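# Balance the bar level on the stand's ridge

## Task

Set the bar across the ridge at the top of the stand so that it rests there on its own, level and motionless, and remains that way after the robot lets go.

## Robot and tools

Robot: two arms, left_arm and right_arm, each ending in a five-fingered hand (the left hand mirrors the right). Base positions in metres: left_arm (-0.019, +0.321, 0), right_arm (-0.012, -0.348, +0.001), both nearly unrotated. A post stands behind the arms on the floor. A loose object may occasionally get a small push from outside.

Frame: the scene frame has its origin at table-top height, halfway between the two nominal bases; +x points out over the table, +z up, and left_arm sits on the +y side (arm names do not match image left/right). Positions, orientations (quat wxyz), velocities and Hand targets in results all use this frame, in metres, m/s and rad/s; printed poses may be off by a few cm.

Hand point: a point 0.05 m in front of the palm, 0.15 m out from the wrist flange. Its +z runs along the straight fingers (fingertips reach 0.06-0.07 m past it), +y comes out of the palm, +x crosses the palm away from the thumb on the right hand and toward the thumb on the left. A bracket on the little-finger side of the wrist can strike things, and with the fingers level the wrist may hang lower than the hand point and meet the table first.

The row: every motion command is a row of 28 numbers, each in [-1, 1], always covering both arms. Order: left dx, dy, dz, rx, ry, rz; left little, ring, middle, index, thumb_bend, thumb_turn; left force_limit, speed; then the same 14 for the right arm. The six pose numbers are offsets, not poses: they shift the hand point away from that arm's current Hand target along scene axes, with 1.0 = 0.6 m of travel or 180 degrees; rx, ry, rz form one rotation vector turning about the Hand target's position. Zeros in all six ask that arm for nothing new. The six finger numbers are absolute targets: -1 open/straight (thumb_turn -1 = thumb beside the palm), +1 curled/closed (thumb_turn +1 = thumb opposite the fingers). force_limit maps -1..+1 to about 0..10 N at the fingertip (0..15 N for both thumb motors); speed runs from almost stopped at -1 to full at +0.48 and above. For a gentle grip close at speed -0.94 or lower. To leave a hand unchanged, resend the eight hand numbers from its last executed row (before any row, use hand_measured plus hand_force_limit and hand_speed). The thumb turned in front and the fingers enclose objects about 0.035-0.065 m thick.

Tools:
- execute_actions(actions, cameras): actions is a list of actions, each a list of up to 15 rows, one row per 1/30 s step; a short action repeats its final row until step 15. Every row in an action counts from the Hand target at that action's start, so repeating an offset in a later action adds more motion. An empty actions list returns camera images.
- move(target, speed, blend, stop_force, zero, blocking, cameras): drives each hand point in a straight line. target is one 28-number row or a list of up to 15 rows, all offsets from the same starting Hand targets. speed: m/s, 0.002 to 3.6, default 0.25 (turn rate up to twice it in rad/s); one value or one per target. blend: corner rounding in m, 0 = stop at each target. stop_force: N, 3 to 120; an arm's path ends when its wrist sensor feels that much push against its motion, after which it backs off to its pre-contact pose. zero (only with stop_force, default true) re-zeros the sensor before moving. blocking=false returns early (not allowed with stop_force). Paths do not avoid obstacles; everything ends within 10 s. The result adds a 'move:' line: done, off_target, moving, held or fault, plus limits such as paced or held.
- wait(seconds 0-3600), stop() to brake a running move, zoom_image(camera, region [x0,y0,x1,y1] pixels, at most 504 each way), show_instructions(), zero_wrist_force(arm), finished_scene(scene=1), which ends the scene permanently.

Cameras: cam_high (672x504), cam_left_wrist and cam_right_wrist (616x616 fisheye). Unknown names invalidate a call.

Results: per arm, end-effector pose and velocities (velocities omitted when joints are still), Hand target (the last commanded pose after clipping; the next offsets start from it), joint positions and torques, Wrist force/torque in the end effector's own axes plus the peak since last shown, and per hand hand_measured, hand_stopped_by (moving, target, force, stalled, fault), hand_load_n (positive pushes a finger open; near 0 after a lost grip). A hand point often stops short of its Hand target; send the missing distance as a further offset.

Cautions: orientation commands are clipped each step to within 32 degrees of the actual orientation. Arms are stiff: aiming past a firm contact can trigger a fault stop (about 150 N force, or joint torque limits: 136 N m shoulder/elbow, 25.4 N m wrists), freezing that arm 10 s. Motors overheating to 85 °C stop the arm 30-60 s; a MOTOR HOT line appears from 70 °C. Keep the arms from hitting each other and never close a hand on the other hand's fingers. Anything knocked or set down off the table fails the task. Avoid drops, releasing a moving part, slams and hard pushes on fixed or heavy things; release the bar gently once it rests level on the ridge, then check it stays put before finishing.

Each tool is called after "Call:" as name(argument=value, ...), one argument or row to a line, values as JSON.

Reference images:

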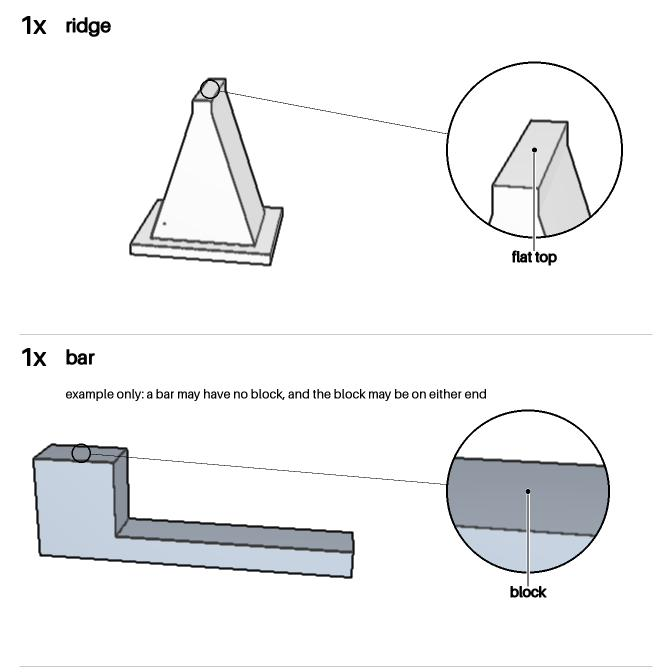

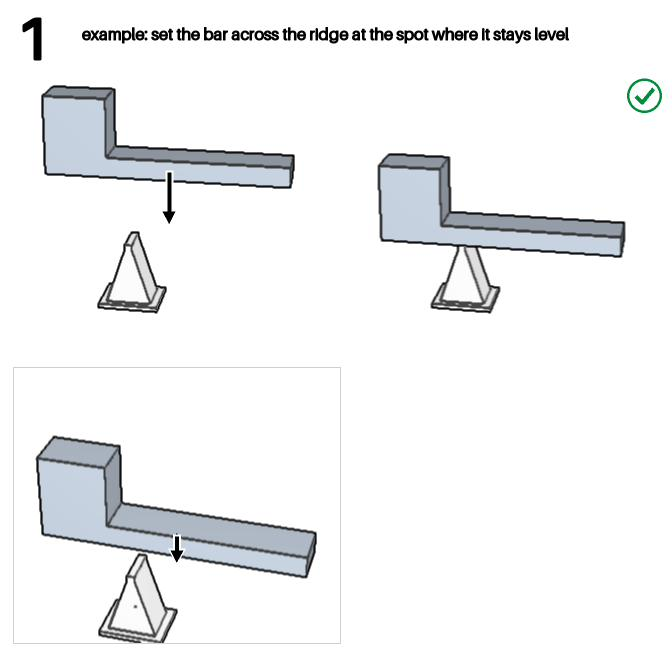

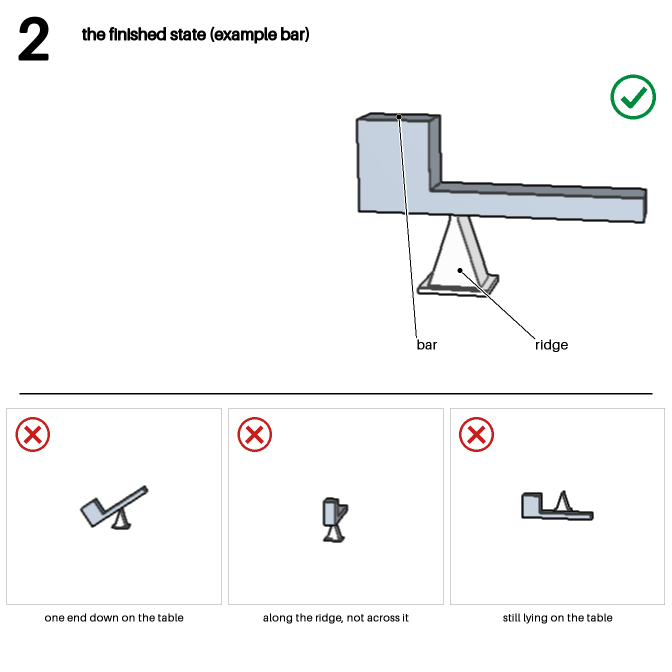

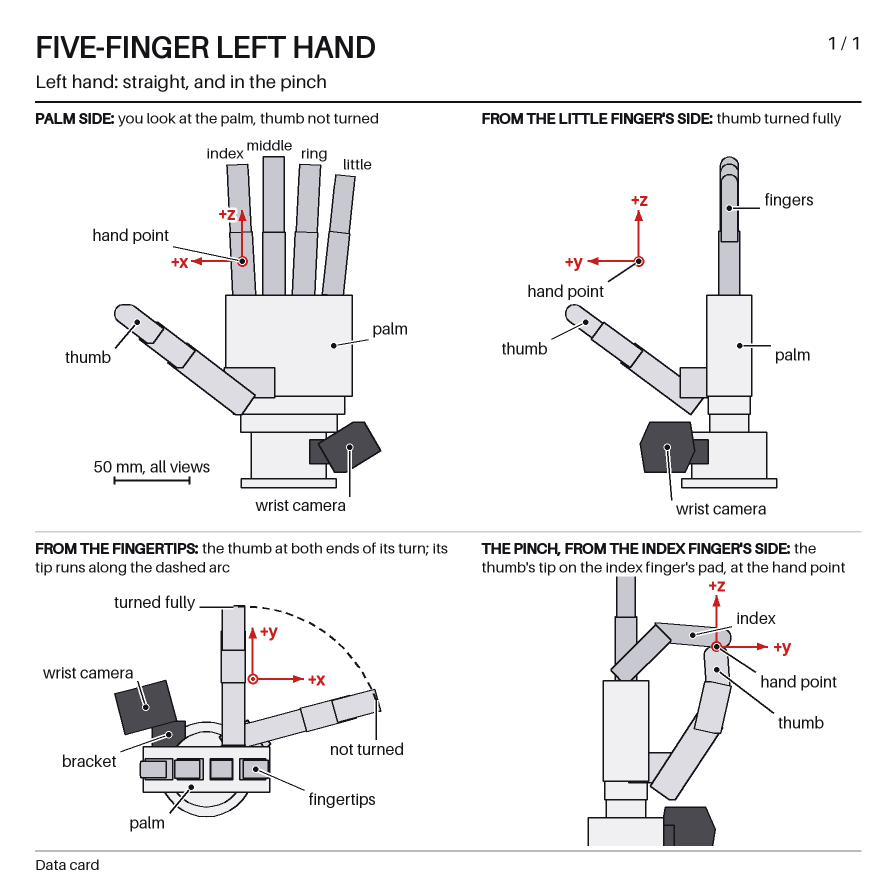

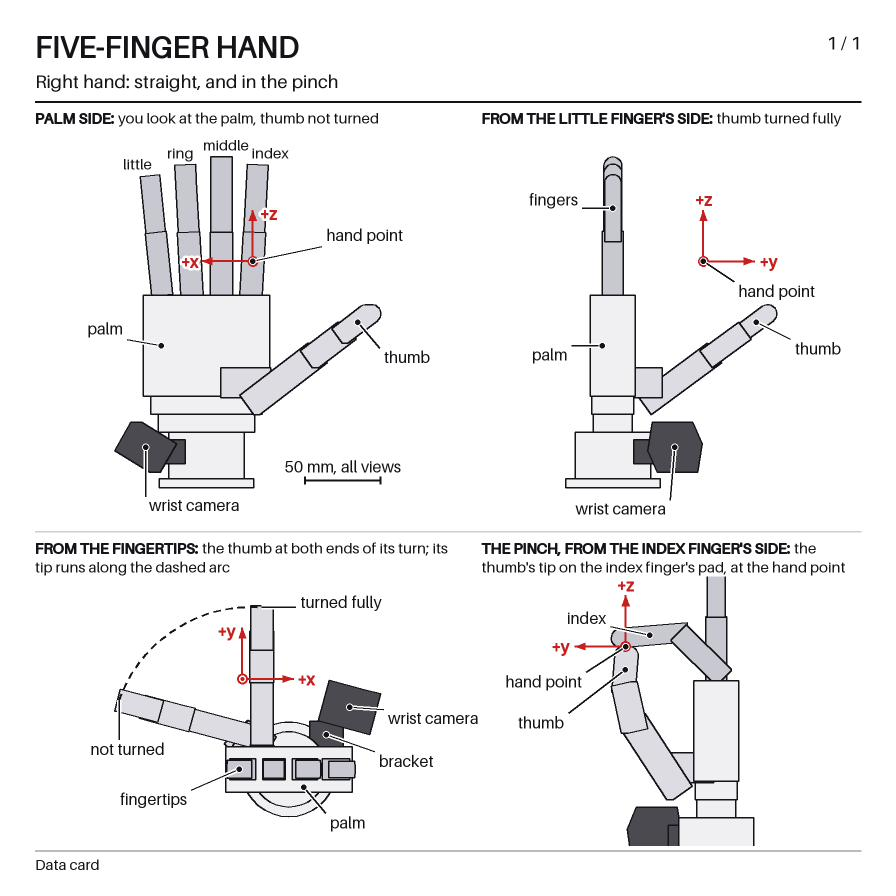

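## Session

Call:
execute_actions(
  actions=[],
)

Scene clock: 0.00 s.
left_arm: end_effector_position=(+0.3036, -0.0211, +0.1531) hand_measured=(-1.000, -1.000, -1.000, -1.000, -1.000, -1.000) hand_load_n=(+0.0, +0.0, +0.0, +0.0, +0.0, +0.0) hand_stopped_by=(target, target, target, target, target, target) hand_force_limit=0.00 hand_speed=-0.80 end_effector_quat_wxyz=(+0.286, +0.724, -0.626, +0.044) | right_arm: end_effector_position=(+0.3862, -0.6315, +0.1846) hand_measured=(-1.000, -1.000, -1.000, -1.000, -1.000, -1.000) hand_load_n=(+0.0, +0.0, +0.0, +0.0, +0.0, +0.0) hand_stopped_by=(target, target, target, target, target, target) hand_force_limit=0.00 hand_speed=-0.80 end_effector_quat_wxyz=(+0.547, +0.655, +0.514, +0.085)
Joint positions: left_arm=[2.987 -2.16 -1.564 1.885 -1.042 2.935] | right_arm=[-1.094 -1.674 2.454 -0.362 1.265 -0.644]
Joint velocities: within noise
Joint torques (N m): no reading
Wrist force (N): no reading
Wrist torque (N m): no reading
Wrist force, peak (N): no reading
Hand target: left_arm +0.3036, -0.0211, +0.1531; +0.286, +0.724, -0.626, +0.044 | right_arm +0.3862, -0.6315, +0.1846; +0.547, +0.655, +0.514, +0.085

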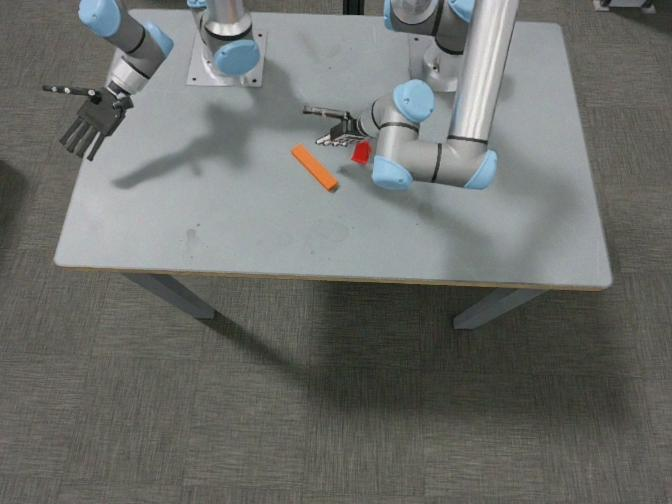

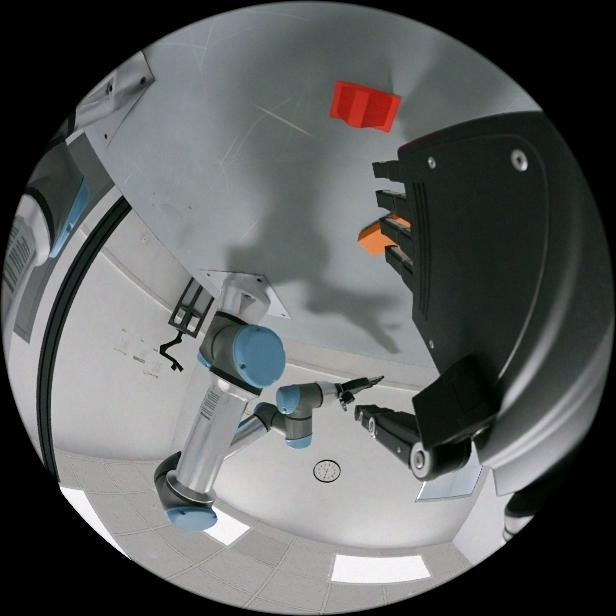

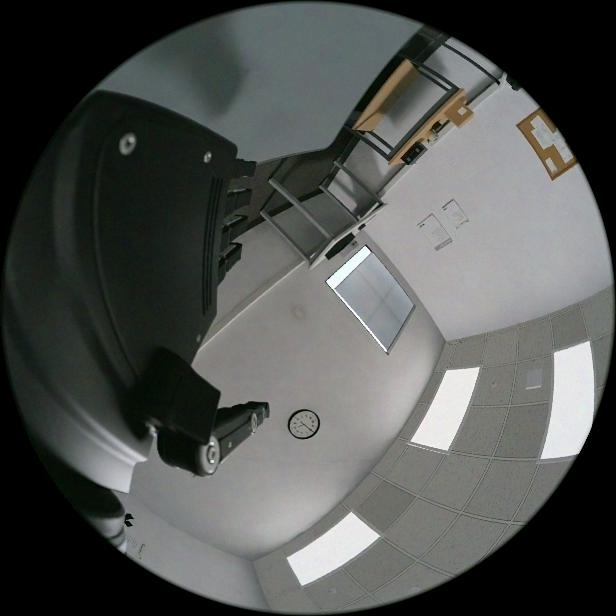

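Call:
zoom_image(
  camera="cam_high",
  region=[270, 80, 420, 220],
)

Call:
zoom_image(
  camera="cam_left_wrist",
  region=[300, 50, 460, 280],
)

Scaled by 3.360 from the camera's image (finer frame: 960x720).

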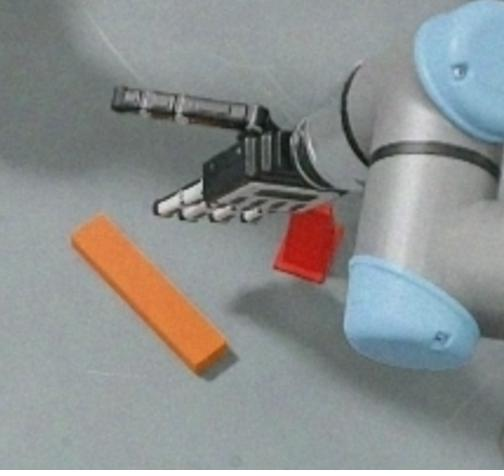

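Scaled by 2.191 from the camera's image (finer frame: 880x880).

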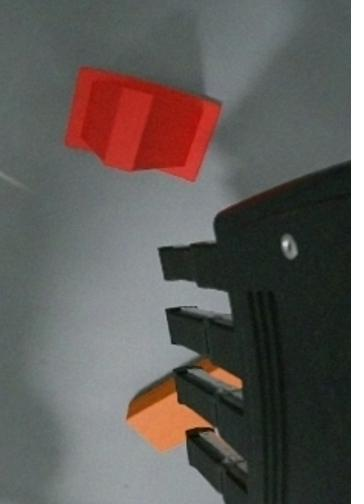

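Call:
move(
  target=[0.127,-0.048,0.16,-0.038,-0.4966,-0.1636,-1,-1,-1,-1,-1,-1,0,-0.8,0,0,0,0,0,0,-1,-1,-1,-1,-1,-1,0,-0.8],
  speed=0.4,
  cameras=["all"],
)

Scene clock: 226.53 s.
left_arm: end_effector_position=(+0.3799, -0.0498, +0.2491) hand_measured=(-1.000, -1.000, -1.000, -1.000, -1.000, -1.000) hand_load_n=(+0.0, +0.0, +0.0, +0.0, +0.0, -0.5) hand_stopped_by=(target, target, target, target, target, target) hand_force_limit=0.00 hand_speed=-0.80 end_effector_quat_wxyz=(+0.192, -0.303, +0.788, -0.501) | right_arm: end_effector_position=(+0.3862, -0.6315, +0.1846) hand_measured=(-1.000, -1.000, -1.000, -1.000, -1.000, -1.000) hand_load_n=(+0.0, +0.0, +0.0, +0.0, +0.0, +0.0) hand_stopped_by=(target, target, target, target, target, target) hand_force_limit=0.00 hand_speed=-0.80 end_effector_quat_wxyz=(+0.547, +0.655, +0.514, +0.085)
Joint positions: left_arm=[2.899 -1.553 -1.824 2.855 -1.02 3.432] | right_arm=[-1.094 -1.674 2.454 -0.362 1.265 -0.644]
Joint torques (N m): left_arm=[-7.11 15.97 20.69 0.75 -0.27 -1.01] | right_arm=[-0.04 -8.5 -17 -0.67 -0.32 0.17]
Wrist force (N): left_arm=[-0.8 -0.1 -0.6] | right_arm=[0.2 -0.1 0.0]
Wrist torque (N m): left_arm=[0.23 0.11 0.00] | right_arm=[0.00 -0.04 0.00]
Wrist force, peak (N): left_arm=[-0.8 -0.1 -1.1] | right_arm=[0.0 -0.5 -0.6]
Hand target: left_arm +0.3798, -0.0499, +0.2491; +0.192, -0.303, +0.788, -0.501 | right_arm +0.3862, -0.6315, +0.1846; +0.547, +0.655, +0.514, +0.085
Off the commanded pose: left_arm 0.000 m, 0 deg | right_arm 0.000 m, 0 deg.
move: done
cam_left_wrist: T_world_to_cam=[[0.13751, -0.51384, 0.84679, -0.28097], [-0.98802, -0.13166, 0.08055, 0.34485], [0.0701, -0.84772, -0.52579, 0.17656]] pos_world=[0.36697, 0.0507, 0.30298]

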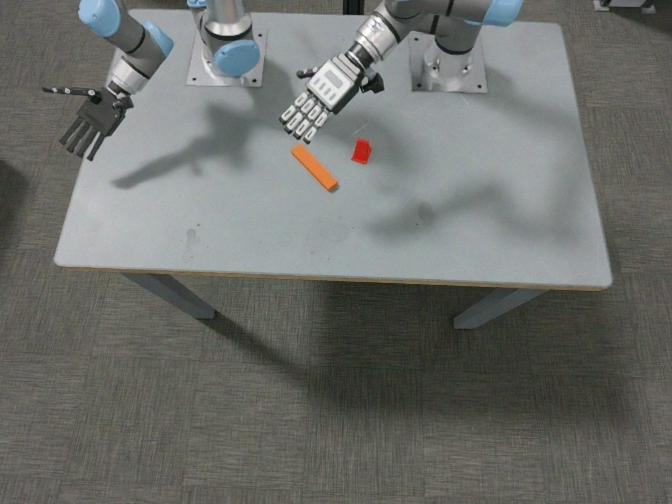

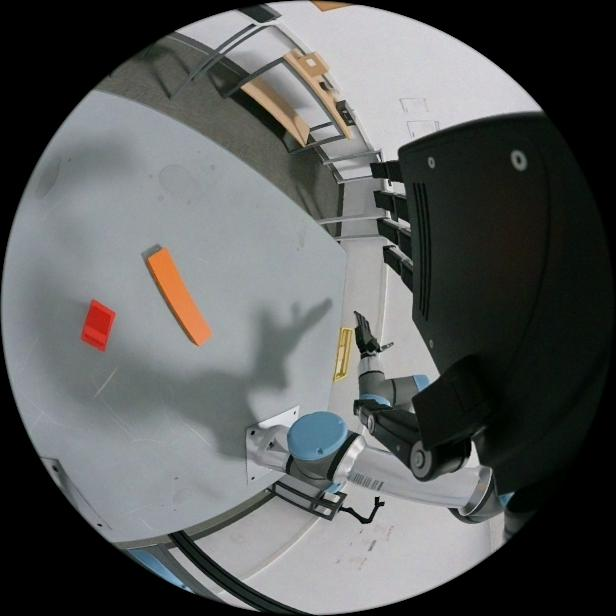

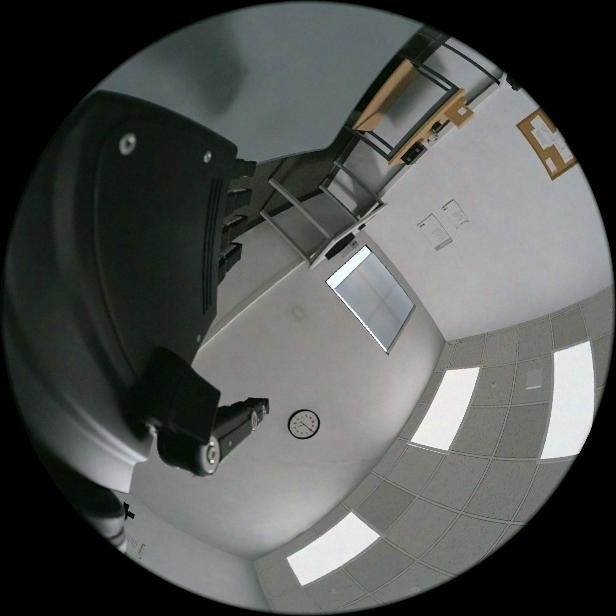

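Call:
zoom_image(
  camera="cam_high",
  region=[280, 130, 390, 200],
)

Call:
zoom_image(
  camera="cam_left_wrist",
  region=[50, 220, 230, 380],
)

Call:
zoom_image(
  camera="cam_high",
  region=[340, 130, 385, 170],
)

Scaled by 4.582 from the camera's image (finer frame: 960x720).

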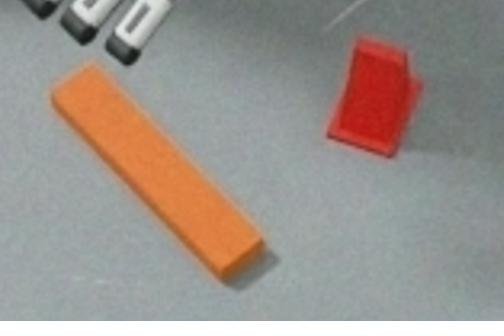

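Scaled by 2.800 from the camera's image (finer frame: 880x880).

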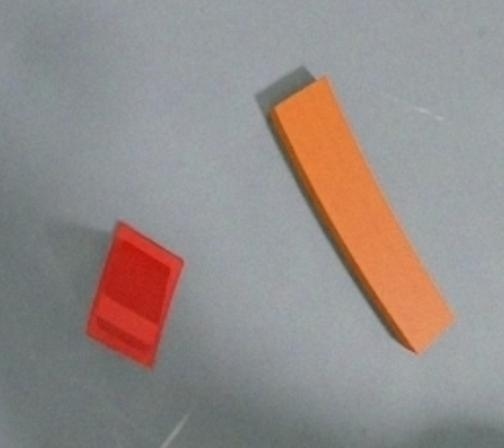

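Scaled by 11.200 from the camera's image (finer frame: 960x720).

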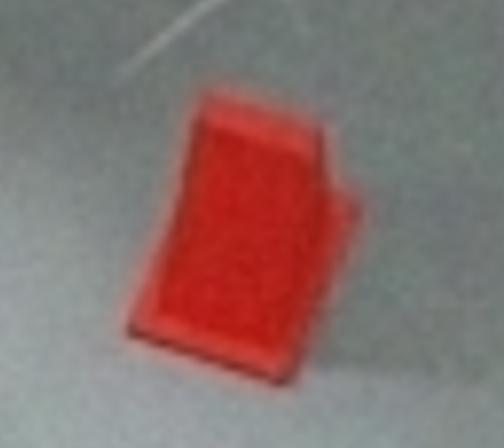

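Call:
move(
  target=[-0.003,-0.0302,-0.265,0.0495,0.0446,0,-1,-1,-0.5,-0.5,-0.6,1,0,0,0,0,0,0,0,0,-1,-1,-1,-1,-1,-1,0,-0.8],
  speed=0.25,
  cameras=["all"],
)

Call:
zoom_image(
  camera="cam_high",
  region=[280, 90, 400, 210],
)

Call:
zoom_image(
  camera="cam_left_wrist",
  region=[200, 80, 480, 360],
)

Scene clock: 329.93 s.
left_arm: end_effector_position=(+0.3780, -0.0680, +0.0902) hand_measured=(-1.000, -1.000, -0.500, -0.500, -0.600, +1.000) hand_load_n=(+0.0, +0.0, +0.0, +0.0, +0.0, +0.0) hand_stopped_by=(target, target, target, target, target, target) hand_force_limit=0.00 hand_speed=0.00 end_effector_quat_wxyz=(+0.159, -0.322, +0.836, -0.416) | right_arm: end_effector_position=(+0.3862, -0.6315, +0.1846) hand_measured=(-1.000, -1.000, -1.000, -1.000, -1.000, -1.000) hand_load_n=(+0.0, +0.0, +0.0, +0.0, +0.0, +0.0) hand_stopped_by=(target, target, target, target, target, target) hand_force_limit=0.00 hand_speed=-0.80 end_effector_quat_wxyz=(+0.547, +0.655, +0.514, +0.085)
Joint positions: left_arm=[2.79 -1.827 -1.878 2.991 -1.173 3.463] | right_arm=[-1.094 -1.674 2.454 -0.362 1.265 -0.644]
Joint torques (N m): left_arm=[10.81 18.26 9.52 -0.9 -0.56 -2.46] | right_arm=[0.32 -9.75 -18.53 -0.36 -0.26 -0.08]
Wrist force (N): left_arm=[-0.8 -0.4 -1.0] | right_arm=[-0.1 -0.2 -0.1]
Wrist torque (N m): left_arm=[0.19 0.06 -0.08] | right_arm=[-0.02 0.01 -0.01]
Wrist force, peak (N): left_arm=[-0.9 -1.8 -2.0] | right_arm=[-0.3 0.0 -0.7]
Hand target: left_arm +0.3780, -0.0680, +0.0901; +0.159, -0.322, +0.836, -0.416 | right_arm +0.3862, -0.6315, +0.1846; +0.547, +0.655, +0.514, +0.085
Off the commanded pose: left_arm 0.000 m, 0 deg | right_arm 0.000 m, 0 deg.
move: done
cam_left_wrist: T_world_to_cam=[[0.24792, -0.63689, 0.73001, -0.19508], [-0.96869, -0.1529, 0.19559, 0.33439], [-0.01295, -0.75564, -0.65486, 0.12699]] pos_world=[0.37394, 0.02285, 0.16017]

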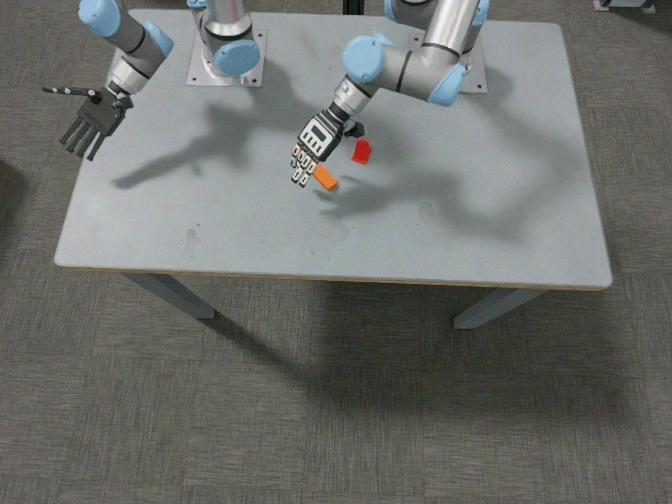

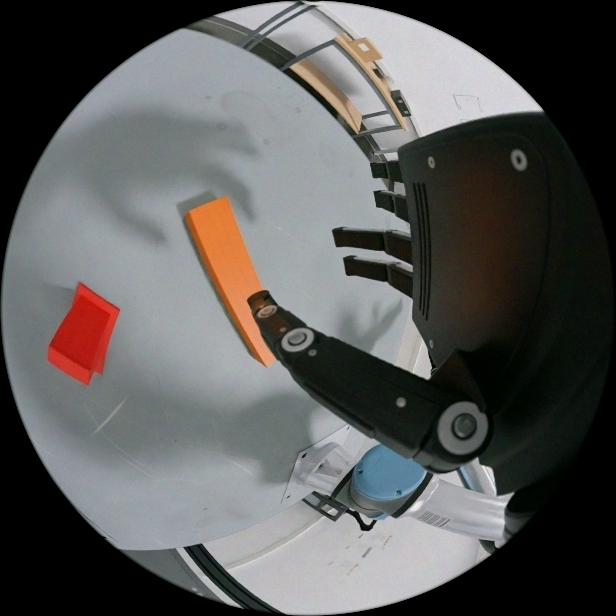

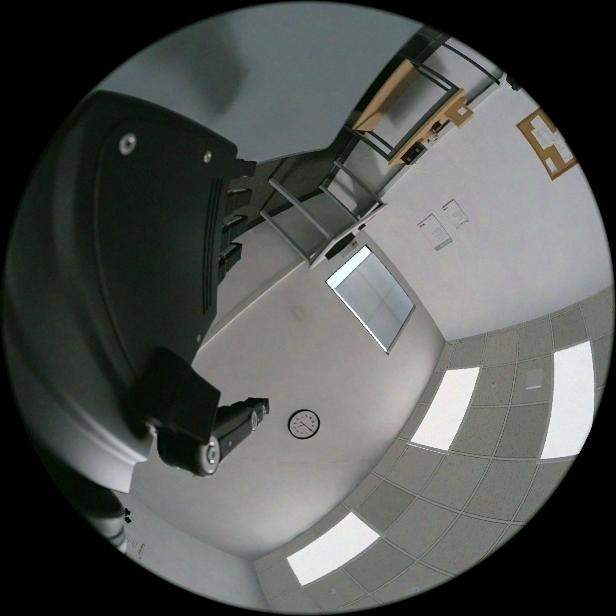

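Scaled by 4.200 from the camera's image (finer frame: 960x720).

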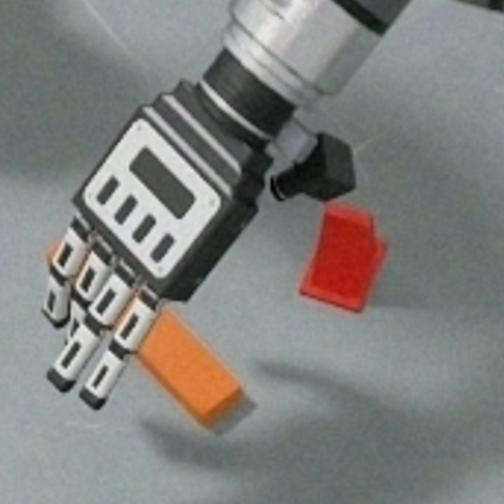

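Scaled by 1.800 from the camera's image (finer frame: 880x880).

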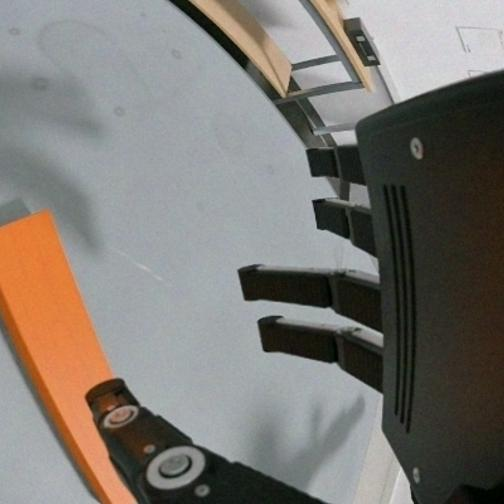

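Call:
move(
  target=[
    [-0.0045,0.005,-0.085,0,0,0,-1,-1,-0.5,-0.5,-0.6,1,0,0,0,0,0,0,0,0,-1,-1,-1,-1,-1,-1,0,-0.8],
  ],
  speed=0.15,
)

Call:
move(
  target=[0,0,-0.028,0,0,0,-1,-1,-0.5,-0.5,-0.6,1,0,0,0,0,0,0,0,0,-1,-1,-1,-1,-1,-1,0,-0.8],
  speed=0.02,
  stop_force=4,
  cameras=["all"],
)

Call:
zoom_image(
  camera="cam_high",
  region=[280, 90, 400, 210],
)

Call:
zoom_image(
  camera="cam_left_wrist",
  region=[200, 140, 400, 340],
)

Scene clock: 367.40 s.
left_arm: end_effector_position=(+0.3754, -0.0650, +0.0392) hand_measured=(-1.000, -1.000, -0.500, -0.500, -0.600, +1.000) hand_load_n=(+0.0, +0.0, +0.0, +0.0, +0.0, +0.0) hand_stopped_by=(target, target, target, target, target, target) hand_force_limit=0.00 hand_speed=0.00 end_effector_quat_wxyz=(+0.159, -0.322, +0.836, -0.416) | right_arm: end_effector_position=(+0.3862, -0.6315, +0.1846) hand_measured=(-1.000, -1.000, -1.000, -1.000, -1.000, -1.000) hand_load_n=(+0.0, +0.0, +0.0, +0.0, +0.0, +0.0) hand_stopped_by=(target, target, target, target, target, target) hand_force_limit=0.00 hand_speed=-0.80 end_effector_quat_wxyz=(+0.547, +0.655, +0.514, +0.085)
Joint positions: left_arm=[2.796 -1.894 -1.947 3.125 -1.169 3.467] | right_arm=[-1.094 -1.674 2.454 -0.362 1.265 -0.644]
Joint torques (N m): left_arm=[-7.26 26.17 14.47 0.21 -0.56 -2.03] | right_arm=[0.58 -7.98 -17.42 -0.39 -0.47 0.13]
Wrist force (N): left_arm=[-0.3 -0.1 -0.7] | right_arm=[0.1 0.0 -0.5]
Wrist torque (N m): left_arm=[0.20 0.00 -0.20] | right_arm=[0.03 -0.01 -0.01]
Wrist force, peak (N): left_arm=[-0.7 -1.6 -1.7] | right_arm=[0.1 -0.3 -0.7]
Hand target: left_arm +0.3753, -0.0650, +0.0391; +0.159, -0.322, +0.836, -0.416 | right_arm +0.3862, -0.6315, +0.1846; +0.547, +0.655, +0.514, +0.085
Off the commanded pose: left_arm 0.000 m, 0 deg | right_arm 0.000 m, 0 deg.
move: done

Scene clock: 369.30 s.
left_arm: end_effector_position=(+0.3753, -0.0650, +0.0223) hand_measured=(-1.000, -1.000, -0.500, -0.500, -0.600, +1.000) hand_load_n=(+0.0, +0.0, +0.0, +0.0, +0.0, +0.0) hand_stopped_by=(target, target, target, target, target, target) hand_force_limit=0.00 hand_speed=0.00 end_effector_quat_wxyz=(+0.159, -0.322, +0.836, -0.416) | right_arm: end_effector_position=(+0.3862, -0.6315, +0.1846) hand_measured=(-1.000, -1.000, -1.000, -1.000, -1.000, -1.000) hand_load_n=(+0.0, +0.0, +0.0, +0.0, +0.0, +0.0) hand_stopped_by=(target, target, target, target, target, target) hand_force_limit=0.00 hand_speed=-0.80 end_effector_quat_wxyz=(+0.547, +0.655, +0.514, +0.085)
Joint positions: left_arm=[2.796 -1.922 -1.962 3.169 -1.169 3.467] | right_arm=[-1.094 -1.674 2.454 -0.362 1.265 -0.644]
Joint torques (N m): left_arm=[-10.33 35.41 20.82 -2.61 -0.79 -2.37] | right_arm=[0.54 -8.39 -17.65 -0.39 -0.32 0.12]
Wrist force (N): left_arm=[-0.7 -0.1 -0.9] | right_arm=[0.2 -0.1 -0.4]
Wrist torque (N m): left_arm=[0.21 0.05 -0.22] | right_arm=[0.03 -0.03 0.00]
Wrist force, peak (N): left_arm=[-0.8 -0.2 -1.2] | right_arm=[0.2 -0.1 -0.5]
Hand target: left_arm +0.3753, -0.0650, +0.0223; +0.159, -0.322, +0.836, -0.416 | right_arm +0.3862, -0.6315, +0.1846; +0.547, +0.655, +0.514, +0.085
Off the commanded pose: left_arm 0.000 m, 0 deg | right_arm 0.000 m, 0 deg.
move: done
cam_left_wrist: T_world_to_cam=[[0.248, -0.63698, 0.7299, -0.14302], [-0.96867, -0.15298, 0.19563, 0.34549], [-0.01295, -0.75555, -0.65496, 0.08483]] pos_world=[0.37123, 0.02585, 0.09237]

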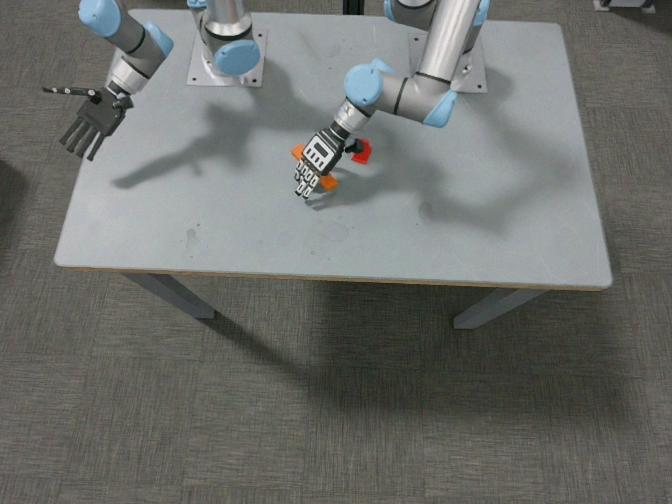

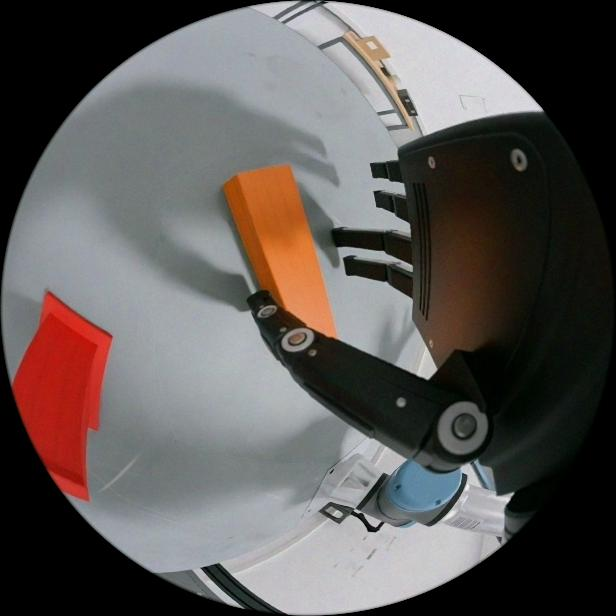

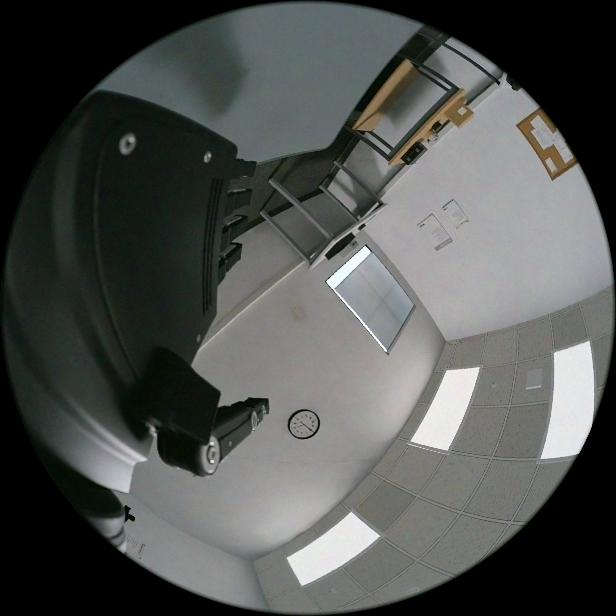

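Scaled by 4.200 from the camera's image (finer frame: 960x720).

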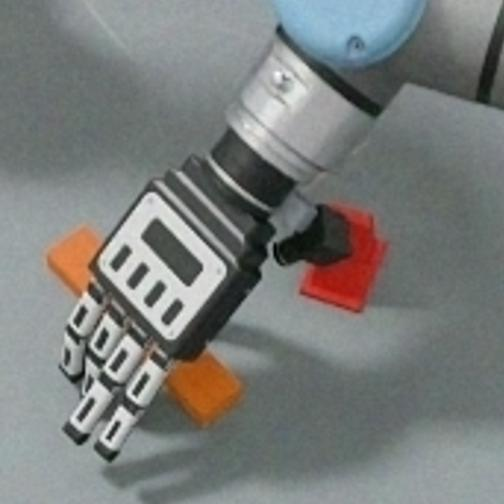

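Scaled by 2.520 from the camera's image (finer frame: 880x880).

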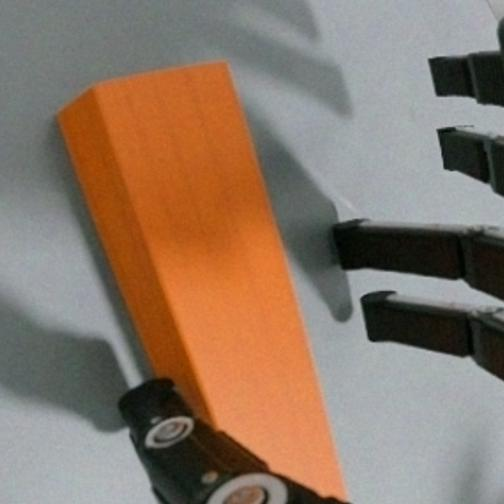

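Call:
move(
  target=[0,0,0,0,0,0,-1,-1,0.2,0.2,-0.6,1,-0.4,-0.94,0,0,0,0,0,0,-1,-1,-1,-1,-1,-1,0,-0.8],
  cameras=["all"],
)

Call:
zoom_image(
  camera="cam_high",
  region=[280, 90, 400, 210],
)

Call:
zoom_image(
  camera="cam_left_wrist",
  region=[200, 140, 400, 340],
)

Scene clock: 421.93 s.
left_arm: end_effector_position=(+0.3753, -0.0650, +0.0223) hand_measured=(-1.000, -1.000, -0.394, +0.086, -0.600, +1.000) hand_load_n=(+0.0, +0.0, +3.0, +3.0, +2.0, +0.0) hand_stopped_by=(target, target, force, force, target, target) hand_force_limit=-0.40 hand_speed=-0.94 end_effector_quat_wxyz=(+0.159, -0.322, +0.836, -0.416) | right_arm: end_effector_position=(+0.3862, -0.6315, +0.1846) hand_measured=(-1.000, -1.000, -1.000, -1.000, -1.000, -1.000) hand_load_n=(+0.0, +0.0, +0.0, +0.0, -0.5, +0.0) hand_stopped_by=(target, target, target, target, target, target) hand_force_limit=0.00 hand_speed=-0.80 end_effector_quat_wxyz=(+0.547, +0.655, +0.514, +0.085)
Joint positions: left_arm=[2.796 -1.922 -1.962 3.169 -1.169 3.467] | right_arm=[-1.094 -1.674 2.454 -0.362 1.265 -0.644]
Joint torques (N m): left_arm=[-9.17 22.46 7.92 -2.44 -0.57 -2.32] | right_arm=[-1.13 -8.64 -16.9 -0.58 -0.53 0.06]
Wrist force (N): left_arm=[-0.3 -5.7 -1.2] | right_arm=[0.1 -0.1 -0.3]
Wrist torque (N m): left_arm=[0.01 0.02 -0.09] | right_arm=[0.01 -0.01 0.00]
Wrist force, peak (N): left_arm=[-0.5 -6.1 -1.2] | right_arm=[-0.3 -0.5 -0.4]
Hand target: left_arm +0.3753, -0.0650, +0.0223; +0.159, -0.322, +0.836, -0.416 | right_arm +0.3862, -0.6315, +0.1846; +0.547, +0.655, +0.514, +0.085
Off the commanded pose: left_arm 0.000 m, 0 deg | right_arm 0.000 m, 0 deg.
move: done
cam_left_wrist: T_world_to_cam=[[0.248, -0.63698, 0.7299, -0.14302], [-0.96867, -0.15298, 0.19563, 0.34549], [-0.01295, -0.75555, -0.65496, 0.08483]] pos_world=[0.37123, 0.02585, 0.09237]

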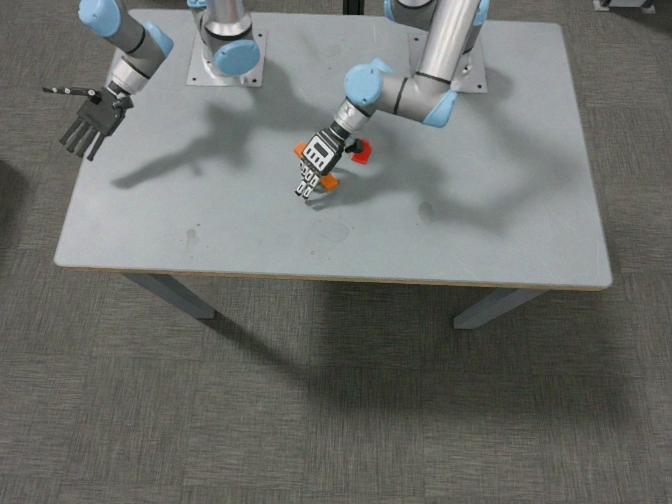

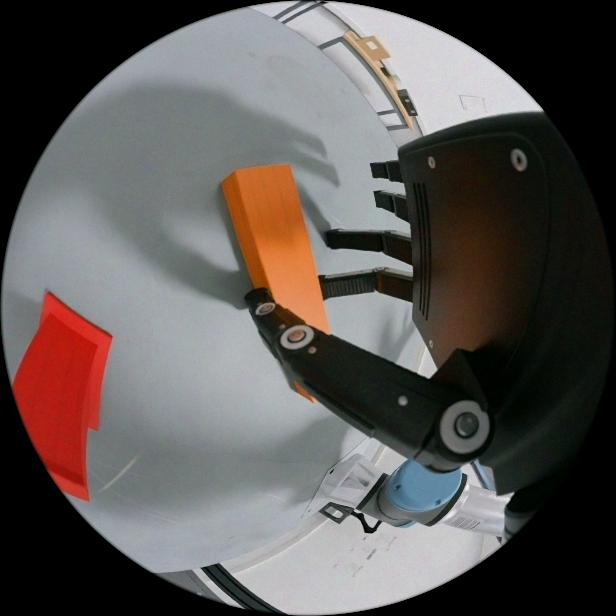

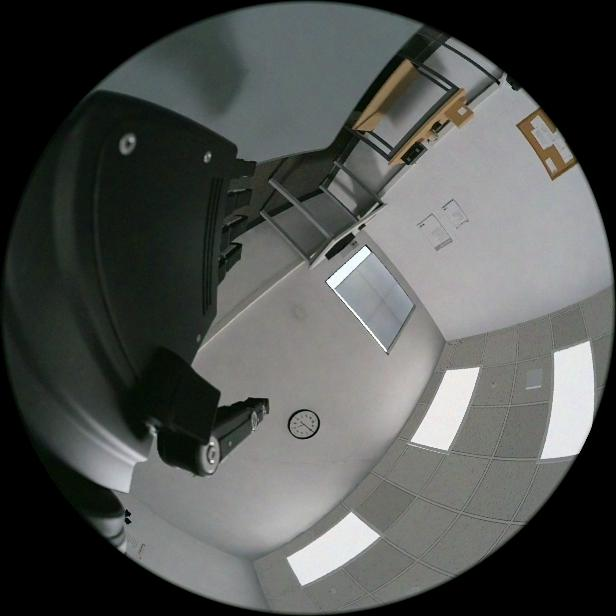

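Scaled by 4.200 from the camera's image (finer frame: 960x720).

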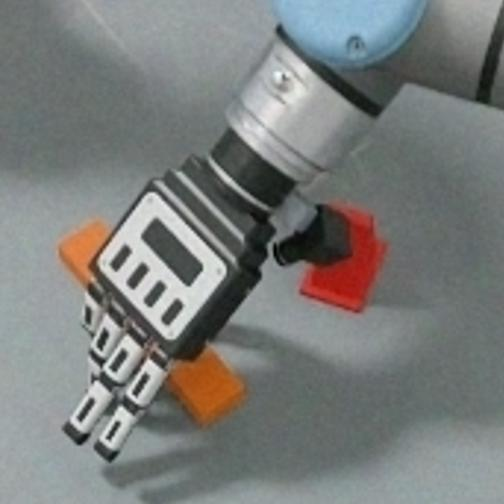

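Scaled by 2.520 from the camera's image (finer frame: 880x880).

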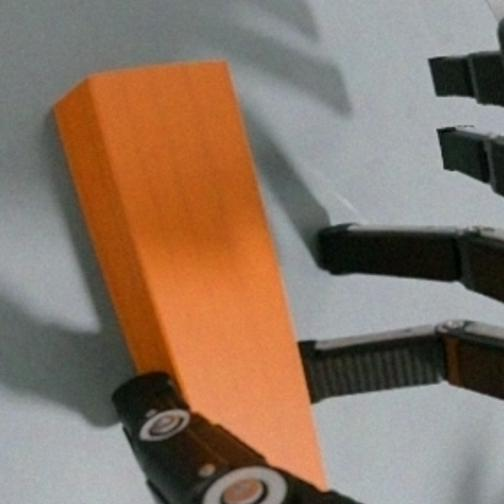

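Call:
move(
  target=[
    [0,0,0,0,0,0,-1,-1,-0.6,-0.5,-0.6,1,0,-0.3,0,0,0,0,0,0,-1,-1,-1,-1,-1,-1,0,-0.8],
    [0,0,0.07,-0.0289,-0.026,0,-1,-1,-0.6,-0.5,-0.6,1,0,-0.3,0,0,0,0,0,0,-1,-1,-1,-1,-1,-1,0,-0.8],
  ],
  speed=0.12,
  cameras=["cam_high","cam_left_wrist"],
)

Call:
zoom_image(
  camera="cam_high",
  region=[280, 130, 350, 200],
)

Call:
zoom_image(
  camera="cam_left_wrist",
  region=[170, 140, 370, 400],
)

Scene clock: 456.47 s.
left_arm: end_effector_position=(+0.3754, -0.0649, +0.0643) hand_measured=(-1.000, -1.000, -0.600, -0.500, -0.600, +1.000) hand_load_n=(+0.0, +0.0, +0.0, +0.0, +0.0, +0.0) hand_stopped_by=(target, target, target, target, target, target) hand_force_limit=0.00 hand_speed=-0.30 end_effector_quat_wxyz=(+0.178, -0.312, +0.809, -0.466) | right_arm: end_effector_position=(+0.3862, -0.6315, +0.1846) hand_measured=(-1.000, -1.000, -1.000, -1.000, -1.000, -1.000) hand_load_n=(+0.0, +0.0, +0.0, +0.0, +0.0, +0.0) hand_stopped_by=(target, target, target, target, target, target) hand_force_limit=0.00 hand_speed=-0.80 end_effector_quat_wxyz=(+0.547, +0.655, +0.514, +0.085)
Joint positions: left_arm=[2.828 -1.81 -2.028 3.241 -1.106 3.435] | right_arm=[-1.094 -1.674 2.454 -0.362 1.265 -0.644]
Joint torques (N m): left_arm=[-10.88 27.48 20.16 -2.03 -0.34 2.52] | right_arm=[-0.74 -9.2 -17.36 -0.86 -0.57 0.1]
Wrist force (N): left_arm=[-1.0 0.0 -0.9] | right_arm=[-0.3 0.0 -0.5]
Wrist torque (N m): left_arm=[0.28 0.11 -0.14] | right_arm=[0.03 0.05 -0.03]
Wrist force, peak (N): left_arm=[-0.3 -6.1 -1.3] | right_arm=[-0.2 -0.5 -0.4]
Hand target: left_arm +0.3753, -0.0650, +0.0643; +0.178, -0.311, +0.809, -0.466 | right_arm +0.3862, -0.6315, +0.1846; +0.547, +0.655, +0.514, +0.085
Off the commanded pose: left_arm 0.000 m, 0 deg | right_arm 0.000 m, 0 deg.
move: done
cam_left_wrist: T_world_to_cam=[[0.18557, -0.56731, 0.80232, -0.15028], [-0.98191, -0.13845, 0.1292, 0.34748], [0.03779, -0.81178, -0.58274, 0.08507]] pos_world=[0.36586, 0.03192, 0.12525]

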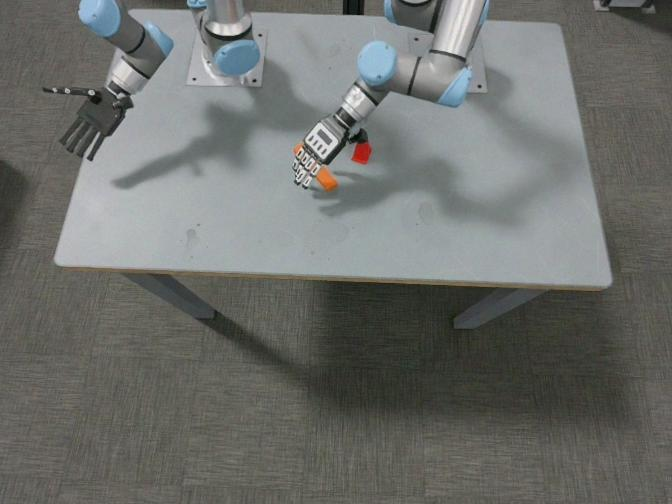

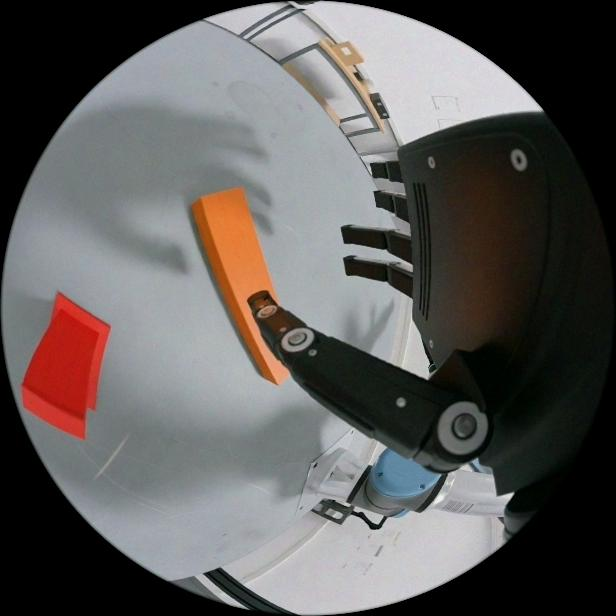

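Scaled by 7.200 from the camera's image (finer frame: 960x720).

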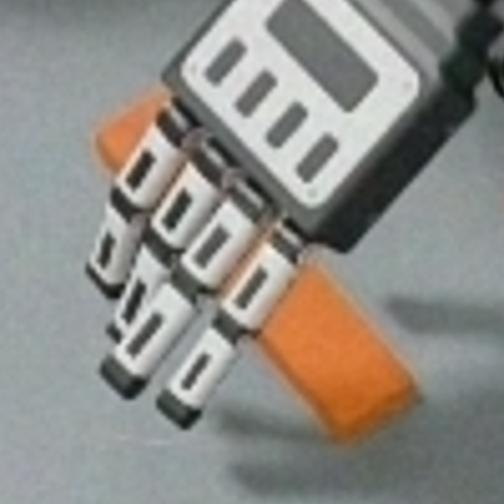

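Scaled by 1.938 from the camera's image (finer frame: 880x880).

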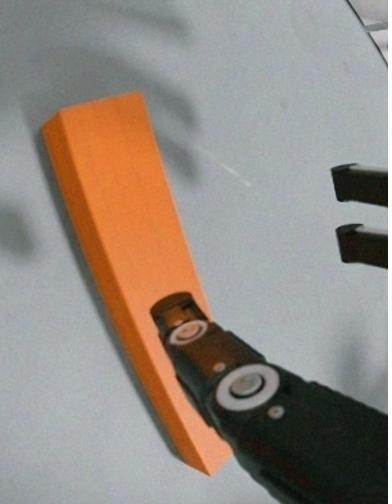

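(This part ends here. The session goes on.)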